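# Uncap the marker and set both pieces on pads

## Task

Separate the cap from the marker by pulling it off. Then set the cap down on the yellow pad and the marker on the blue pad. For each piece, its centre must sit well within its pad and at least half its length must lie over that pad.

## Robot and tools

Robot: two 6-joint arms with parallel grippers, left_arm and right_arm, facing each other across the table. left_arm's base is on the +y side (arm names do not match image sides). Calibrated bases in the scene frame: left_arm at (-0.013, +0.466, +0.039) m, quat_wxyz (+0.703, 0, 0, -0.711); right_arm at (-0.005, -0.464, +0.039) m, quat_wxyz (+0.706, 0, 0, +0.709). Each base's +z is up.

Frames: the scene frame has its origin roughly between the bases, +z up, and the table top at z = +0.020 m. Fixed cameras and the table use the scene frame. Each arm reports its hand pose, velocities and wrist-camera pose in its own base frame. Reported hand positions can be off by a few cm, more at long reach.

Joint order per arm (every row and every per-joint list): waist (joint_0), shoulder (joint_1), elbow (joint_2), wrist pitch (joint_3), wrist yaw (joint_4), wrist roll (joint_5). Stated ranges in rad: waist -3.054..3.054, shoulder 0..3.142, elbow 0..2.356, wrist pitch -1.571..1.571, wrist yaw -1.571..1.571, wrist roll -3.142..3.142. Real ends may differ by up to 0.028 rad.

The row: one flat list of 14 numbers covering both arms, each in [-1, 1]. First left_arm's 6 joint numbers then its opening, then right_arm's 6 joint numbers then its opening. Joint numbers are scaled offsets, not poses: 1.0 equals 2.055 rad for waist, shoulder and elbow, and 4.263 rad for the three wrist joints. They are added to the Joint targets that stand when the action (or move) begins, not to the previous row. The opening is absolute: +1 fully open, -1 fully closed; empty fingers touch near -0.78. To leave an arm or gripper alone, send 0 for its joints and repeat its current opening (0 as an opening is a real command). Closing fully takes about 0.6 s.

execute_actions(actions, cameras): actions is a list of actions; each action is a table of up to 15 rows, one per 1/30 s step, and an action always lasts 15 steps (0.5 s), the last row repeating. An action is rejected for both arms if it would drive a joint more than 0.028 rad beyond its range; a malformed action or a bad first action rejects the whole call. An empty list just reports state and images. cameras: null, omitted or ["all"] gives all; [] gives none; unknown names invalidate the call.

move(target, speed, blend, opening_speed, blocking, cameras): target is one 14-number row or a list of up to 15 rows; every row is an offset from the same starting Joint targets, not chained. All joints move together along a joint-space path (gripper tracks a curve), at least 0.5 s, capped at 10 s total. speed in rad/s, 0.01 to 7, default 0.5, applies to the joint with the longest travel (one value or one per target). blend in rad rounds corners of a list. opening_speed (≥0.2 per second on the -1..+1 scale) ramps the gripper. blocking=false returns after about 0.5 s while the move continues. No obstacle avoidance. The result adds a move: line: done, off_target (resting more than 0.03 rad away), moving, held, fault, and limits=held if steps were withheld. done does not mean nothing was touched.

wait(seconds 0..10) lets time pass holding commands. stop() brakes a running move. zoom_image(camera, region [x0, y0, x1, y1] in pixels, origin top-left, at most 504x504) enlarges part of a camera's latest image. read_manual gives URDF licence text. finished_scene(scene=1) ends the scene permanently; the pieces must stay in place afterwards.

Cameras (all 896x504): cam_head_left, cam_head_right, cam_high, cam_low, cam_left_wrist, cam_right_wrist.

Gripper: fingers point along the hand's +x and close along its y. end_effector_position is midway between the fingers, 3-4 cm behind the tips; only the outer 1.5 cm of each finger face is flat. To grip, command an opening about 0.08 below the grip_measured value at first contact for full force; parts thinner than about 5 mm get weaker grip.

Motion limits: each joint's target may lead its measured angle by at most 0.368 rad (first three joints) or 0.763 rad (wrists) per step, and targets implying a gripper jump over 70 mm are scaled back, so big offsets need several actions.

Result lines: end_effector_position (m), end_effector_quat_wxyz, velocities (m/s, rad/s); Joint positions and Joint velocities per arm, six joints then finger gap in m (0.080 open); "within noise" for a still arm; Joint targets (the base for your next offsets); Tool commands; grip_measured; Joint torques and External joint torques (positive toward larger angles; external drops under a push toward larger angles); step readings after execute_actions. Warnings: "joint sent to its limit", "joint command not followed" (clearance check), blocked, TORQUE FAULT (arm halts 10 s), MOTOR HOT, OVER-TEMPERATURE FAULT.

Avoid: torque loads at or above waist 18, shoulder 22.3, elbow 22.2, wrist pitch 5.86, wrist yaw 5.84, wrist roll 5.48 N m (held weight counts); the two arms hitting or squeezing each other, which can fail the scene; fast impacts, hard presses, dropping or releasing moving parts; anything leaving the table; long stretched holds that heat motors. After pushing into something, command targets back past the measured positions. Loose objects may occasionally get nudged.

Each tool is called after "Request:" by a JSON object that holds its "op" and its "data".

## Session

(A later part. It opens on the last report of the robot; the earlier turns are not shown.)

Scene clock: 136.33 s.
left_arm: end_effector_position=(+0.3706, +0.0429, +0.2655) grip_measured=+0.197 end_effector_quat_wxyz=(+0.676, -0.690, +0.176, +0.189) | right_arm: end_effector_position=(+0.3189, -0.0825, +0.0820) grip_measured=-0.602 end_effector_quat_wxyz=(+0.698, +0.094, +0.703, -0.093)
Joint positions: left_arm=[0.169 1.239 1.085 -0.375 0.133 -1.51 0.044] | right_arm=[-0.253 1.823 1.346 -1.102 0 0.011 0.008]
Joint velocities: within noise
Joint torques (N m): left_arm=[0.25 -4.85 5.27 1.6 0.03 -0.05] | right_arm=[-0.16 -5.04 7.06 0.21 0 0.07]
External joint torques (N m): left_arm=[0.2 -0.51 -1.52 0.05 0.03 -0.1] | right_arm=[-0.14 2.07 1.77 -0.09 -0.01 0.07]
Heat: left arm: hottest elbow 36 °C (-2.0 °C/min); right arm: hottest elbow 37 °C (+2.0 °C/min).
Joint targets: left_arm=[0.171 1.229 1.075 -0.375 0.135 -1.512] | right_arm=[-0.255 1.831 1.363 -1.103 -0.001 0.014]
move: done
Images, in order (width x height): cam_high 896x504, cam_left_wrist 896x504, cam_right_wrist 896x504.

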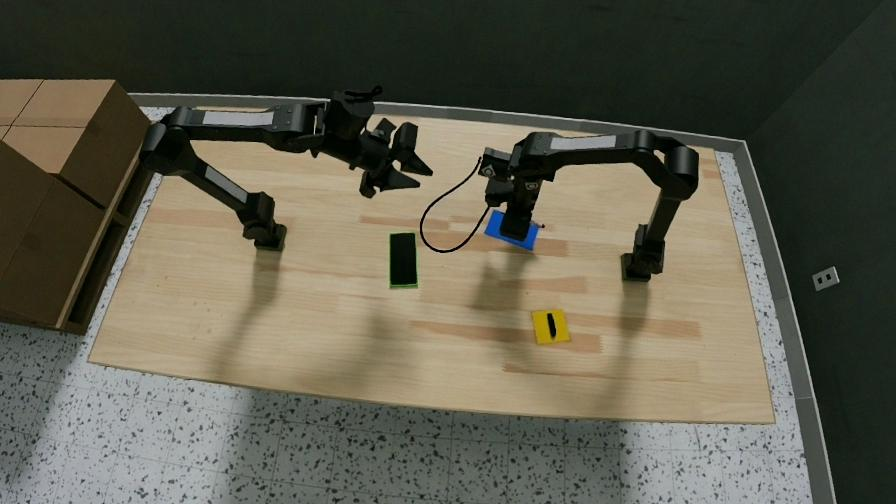

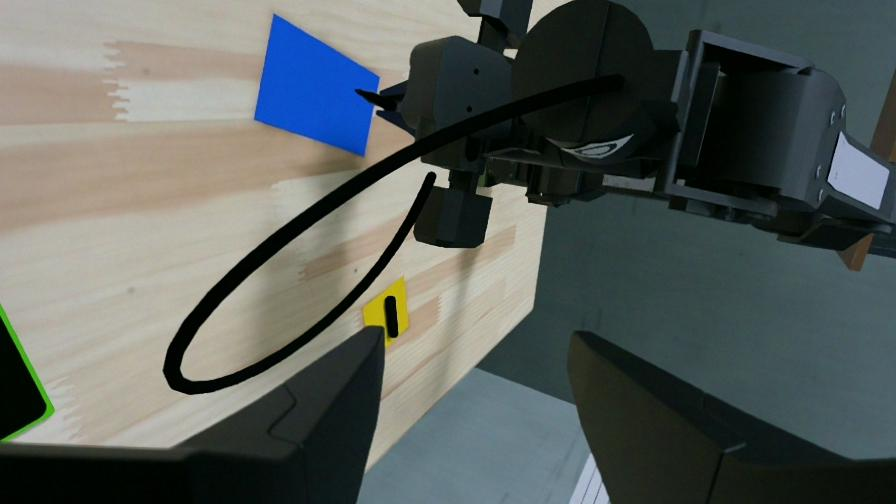

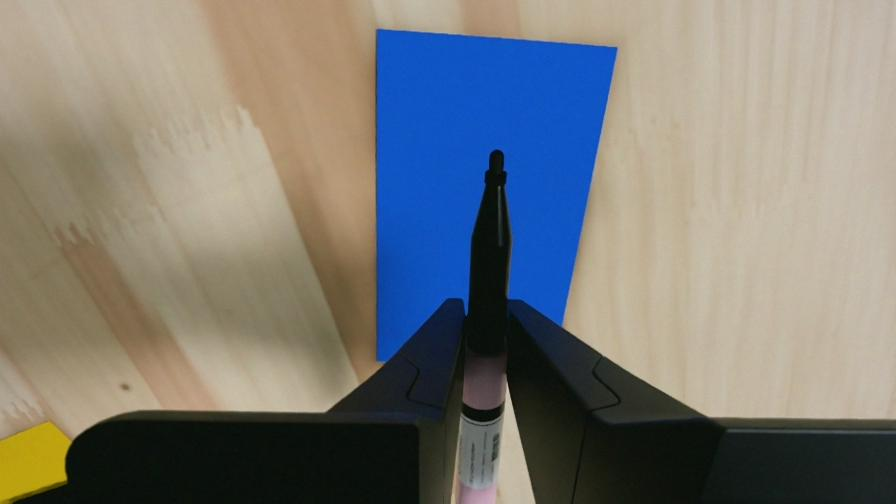

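Request:
{"op": "move", "data": {"target": [0,0,0,0,0,0,0.2,-0.0075,0.0803,0.0054,0.0362,0,-0.0033,-0.85], "speed": 0.3, "cameras": ["cam_right_wrist","cam_low"]}}

Request:
{"op": "zoom_image", "data": {"camera": "cam_low", "region": [360, 220, 520, 340]}}

Scene clock: 142.77 s.
left_arm: end_effector_position=(+0.3706, +0.0429, +0.2655) grip_measured=+0.197 end_effector_quat_wxyz=(+0.676, -0.690, +0.176, +0.189) | right_arm: end_effector_position=(+0.3453, -0.0947, +0.0308) grip_measured=-0.602 end_effector_quat_wxyz=(+0.697, +0.096, +0.704, -0.094)
Joint positions: left_arm=[0.169 1.239 1.085 -0.375 0.133 -1.51 0.044] | right_arm=[-0.268 1.988 1.358 -0.951 0 0.002 0.008]
Joint velocities: within noise
Joint torques (N m): left_arm=[0.25 -4.86 5.32 1.6 0.03 -0.06] | right_arm=[-0.25 -5.85 6.71 0.41 0 -0.06]
External joint torques (N m): left_arm=[0.21 -0.48 -1.49 0.04 0.03 -0.11] | right_arm=[-0.18 2.16 1.65 0.1 -0.01 -0.07]
Heat: left arm: hottest wrist pitch 36 °C (+1.0 °C/min); right arm: hottest elbow 38 °C (+2.0 °C/min).
Joint targets: left_arm=[0.171 1.229 1.075 -0.375 0.135 -1.512] | right_arm=[-0.271 1.996 1.374 -0.949 -0.001 0.000]
move: done
Images, in order (width x height): cam_low 896x504, cam_right_wrist 896x504.

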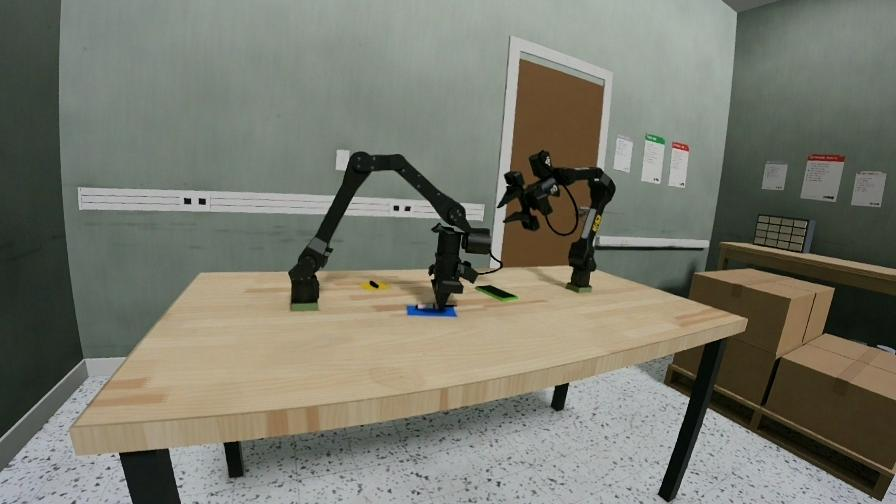

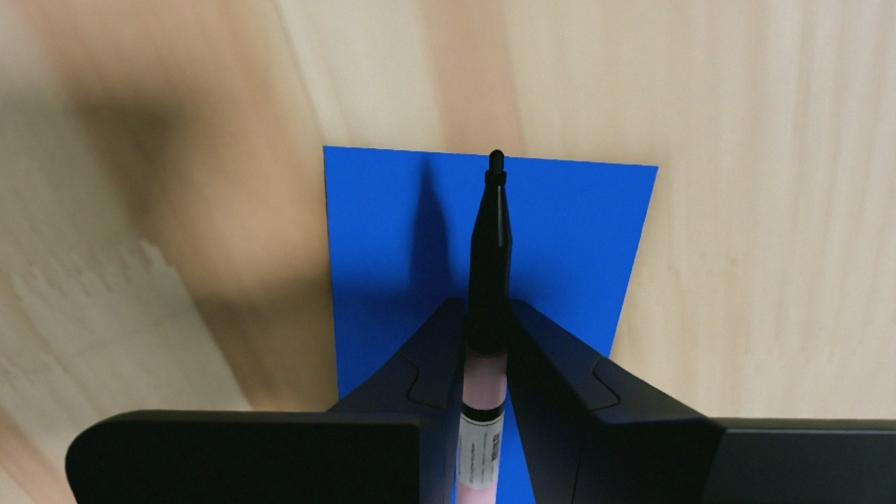

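Scaled by 3.150.

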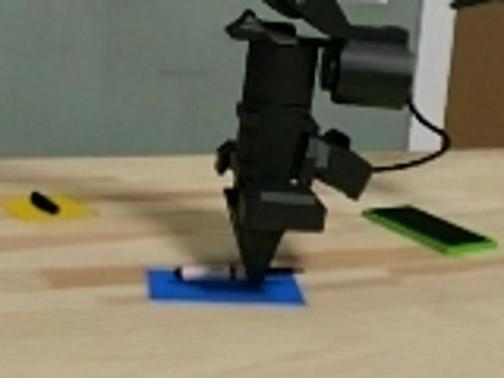

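Request:
{"op": "move", "data": {"target": [0,0,0,0,0,0,0.2,0,0,-0.014,0.0065,0,0,-0.85], "speed": 0.2, "cameras": ["cam_right_wrist","cam_low"]}}

Request:
{"op": "zoom_image", "data": {"camera": "cam_low", "region": [400, 270, 480, 330]}}

Scene clock: 144.73 s.
left_arm: end_effector_position=(+0.3706, +0.0429, +0.2655) grip_measured=+0.197 end_effector_quat_wxyz=(+0.676, -0.690, +0.176, +0.189) | right_arm: end_effector_position=(+0.3503, -0.0961, +0.0302) grip_measured=-0.602 end_effector_quat_wxyz=(+0.706, +0.094, +0.696, -0.096)
Joint positions: left_arm=[0.169 1.239 1.085 -0.375 0.133 -1.51 0.044] | right_arm=[-0.268 1.988 1.355 -0.924 0 0.002 0.008]
Joint velocities: within noise
Joint torques (N m): left_arm=[0.24 -4.85 5.3 1.6 0.04 -0.05] | right_arm=[-0.21 -5.88 4.26 0.46 0 -0.06]
External joint torques (N m): left_arm=[0.24 -0.39 -1.64 0 0.02 -0.1] | right_arm=[-0.14 2.16 -0.82 0.12 -0.01 -0.06]
Heat: left arm: hottest wrist pitch 36 °C (+1.0 °C/min); right arm: hottest elbow 38 °C (+2.0 °C/min).
Joint targets: left_arm=[0.171 1.229 1.075 -0.375 0.135 -1.512] | right_arm=[-0.271 1.996 1.346 -0.921 -0.001 0.000]
move: done
Images, in order (width x height): cam_low 896x504, cam_right_wrist 896x504.

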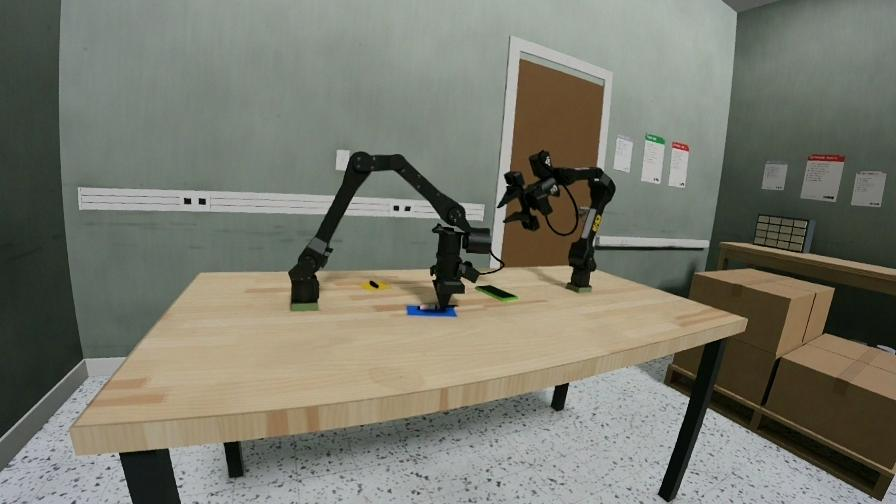

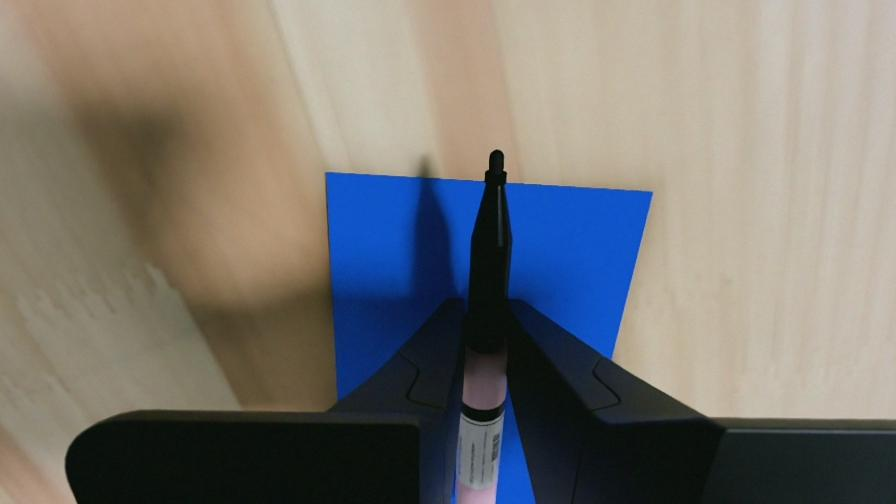

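Scaled by 6.300.

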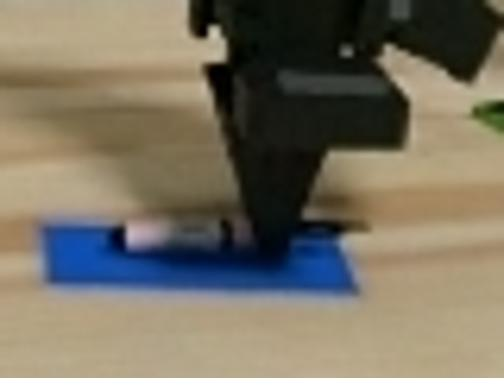

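Request:
{"op": "move", "data": {"target": [0,0,0,0,0,0,0.2,0,0,-0.009,0.001,0,0,-0.85], "speed": 0.2, "cameras": ["cam_right_wrist"]}}

Scene clock: 146.53 s.
left_arm: end_effector_position=(+0.3706, +0.0429, +0.2655) grip_measured=+0.197 end_effector_quat_wxyz=(+0.676, -0.690, +0.176, +0.189) | right_arm: end_effector_position=(+0.3455, -0.0948, +0.0258) grip_measured=-0.602 end_effector_quat_wxyz=(+0.701, +0.095, +0.701, -0.095)
Joint positions: left_arm=[0.169 1.239 1.085 -0.375 0.133 -1.51 0.044] | right_arm=[-0.268 1.988 1.337 -0.919 0 0.002 0.008]
Joint velocities: within noise
Joint torques (N m): left_arm=[0.22 -4.88 5.31 1.6 0.05 -0.06] | right_arm=[-0.22 -5.82 4.18 0.43 0 -0.06]
External joint torques (N m): left_arm=[0.26 -0.46 -1.58 0.02 0.02 -0.1] | right_arm=[-0.2 2.27 -0.97 0.07 -0.01 -0.07]
Heat: left arm: hottest wrist pitch 36 °C (+1.0 °C/min); right arm: hottest elbow 38 °C (+2.0 °C/min).
Joint targets: left_arm=[0.171 1.229 1.075 -0.375 0.135 -1.512] | right_arm=[-0.271 1.996 1.327 -0.917 -0.001 0.000]
move: done
Images, in order (width x height): cam_right_wrist 896x504.

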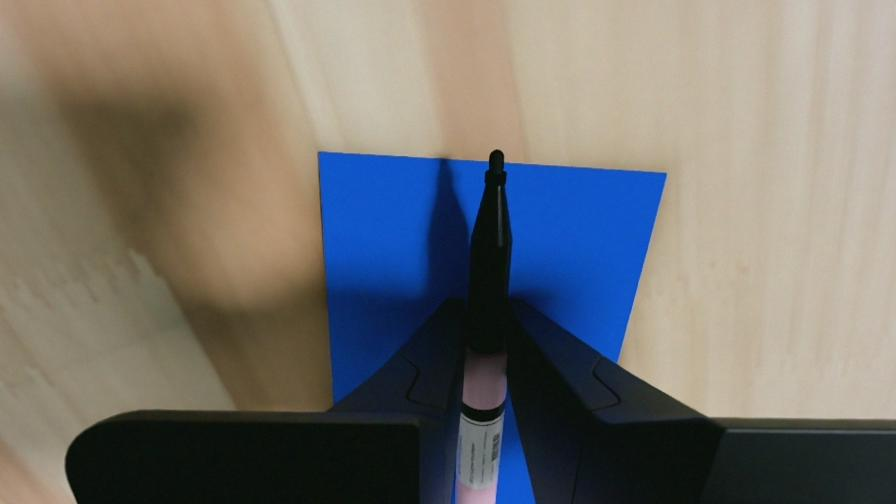

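Request:
{"op": "move", "data": {"target": [0,0,0,0,0,0,0.2,0,0,-0.0055,0.0025,0,0,-0.85], "speed": 0.2, "cameras": ["cam_right_wrist"]}}

Scene clock: 147.97 s.
left_arm: end_effector_position=(+0.3706, +0.0429, +0.2655) grip_measured=+0.197 end_effector_quat_wxyz=(+0.676, -0.690, +0.176, +0.189) | right_arm: end_effector_position=(+0.3451, -0.0947, +0.0246) grip_measured=-0.602 end_effector_quat_wxyz=(+0.701, +0.095, +0.700, -0.095)
Joint positions: left_arm=[0.169 1.239 1.085 -0.375 0.133 -1.51 0.044] | right_arm=[-0.268 1.988 1.331 -0.913 0 0.001 0.008]
Joint velocities: within noise
Joint torques (N m): left_arm=[0.24 -4.83 5.27 1.6 0.04 -0.05] | right_arm=[-0.23 -5.82 3.65 0.74 -0.01 -0.06]
External joint torques (N m): left_arm=[0.22 -0.49 -1.5 0.05 0.03 -0.09] | right_arm=[-0.27 2.13 -1.39 0.4 0 -0.06]
Heat: left arm: hottest wrist pitch 36 °C (+1.0 °C/min); right arm: hottest elbow 38 °C (+2.0 °C/min).
Joint targets: left_arm=[0.171 1.229 1.075 -0.375 0.135 -1.512] | right_arm=[-0.271 1.996 1.316 -0.906 -0.001 0.000]
move: done
Images, in order (width x height): cam_right_wrist 896x504.

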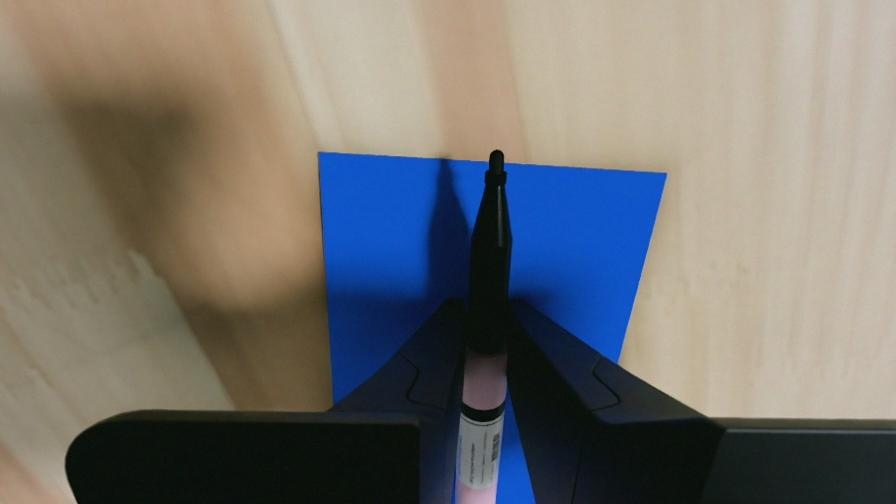

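Request:
{"op": "move", "data": {"target": [[0,0,0,0,0,0,0.2,0,0,0.003,0,0,0,-0.1],[0,0,0,0,0,0,0.2,0,-0.07,0.01,-0.04,0,0,-0.1]], "speed": [0.3,0.4], "opening_speed": 0.6, "cameras": ["cam_right_wrist","cam_high","cam_low"]}}

Scene clock: 151.40 s.
left_arm: end_effector_position=(+0.3706, +0.0429, +0.2655) grip_measured=+0.197 end_effector_quat_wxyz=(+0.676, -0.690, +0.176, +0.189) | right_arm: end_effector_position=(+0.3171, -0.0891, +0.0646) grip_measured=-0.104 end_effector_quat_wxyz=(+0.686, +0.096, +0.715, -0.096)
Joint positions: left_arm=[0.169 1.239 1.085 -0.375 0.133 -1.51 0.044] | right_arm=[-0.271 1.866 1.331 -1.076 0.006 0.001 0.03]
Joint velocities: within noise
Joint torques (N m): left_arm=[0.27 -4.84 5.32 1.61 0.03 -0.06] | right_arm=[0.09 -7.51 5.73 0.16 -0.22 -0.04]
External joint torques (N m): left_arm=[0.28 -0.45 -1.52 0.04 0.01 -0.1] | right_arm=[0.09 -0.22 0.55 -0.1 -0.22 -0.04]
Heat: left arm: hottest wrist pitch 36 °C (+1.0 °C/min); right arm: hottest elbow 38 °C (+2.0 °C/min).
Joint targets: left_arm=[0.171 1.229 1.075 -0.375 0.135 -1.512] | right_arm=[-0.271 1.852 1.336 -1.077 0.000 0.000]
move: done
Images, in order (width x height): cam_high 896x504, cam_low 896x504, cam_right_wrist 896x504.

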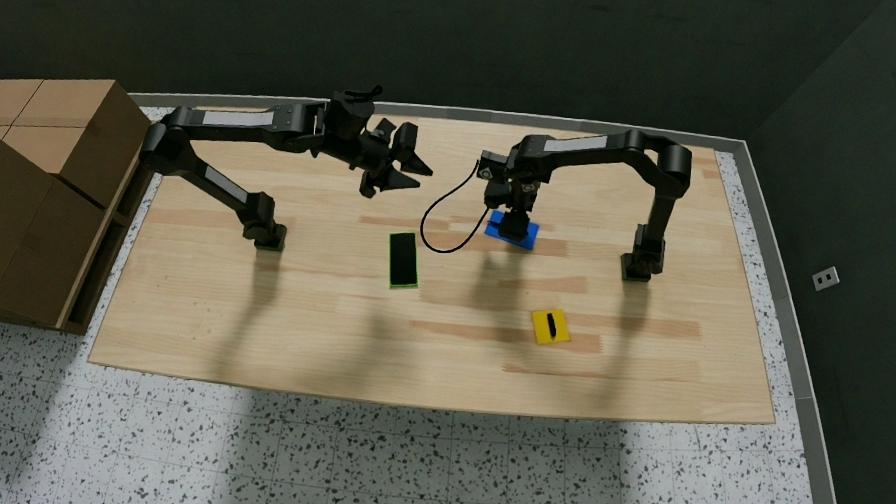

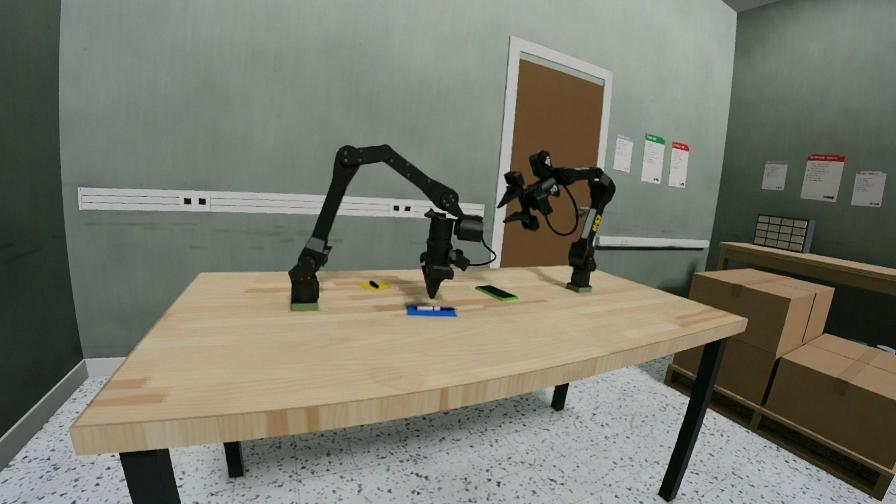

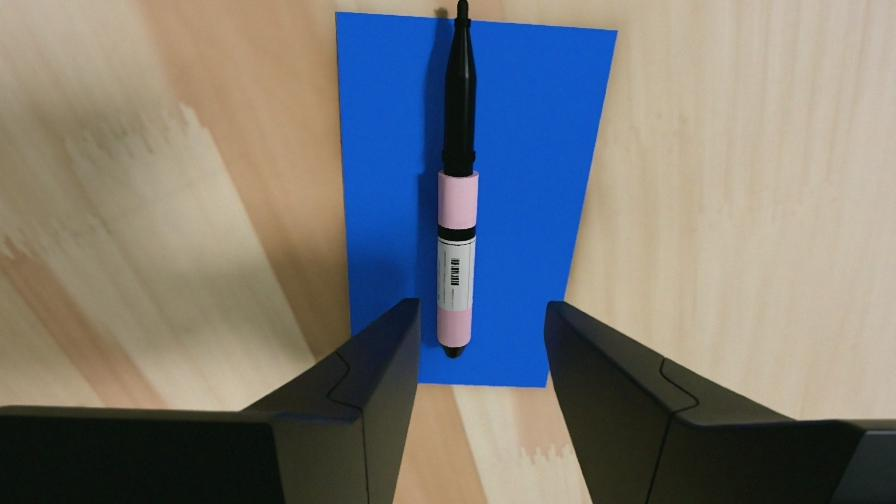

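Placed well.

Request:
{"op": "finished_scene", "data": {}}

The scene is finished: the task was done.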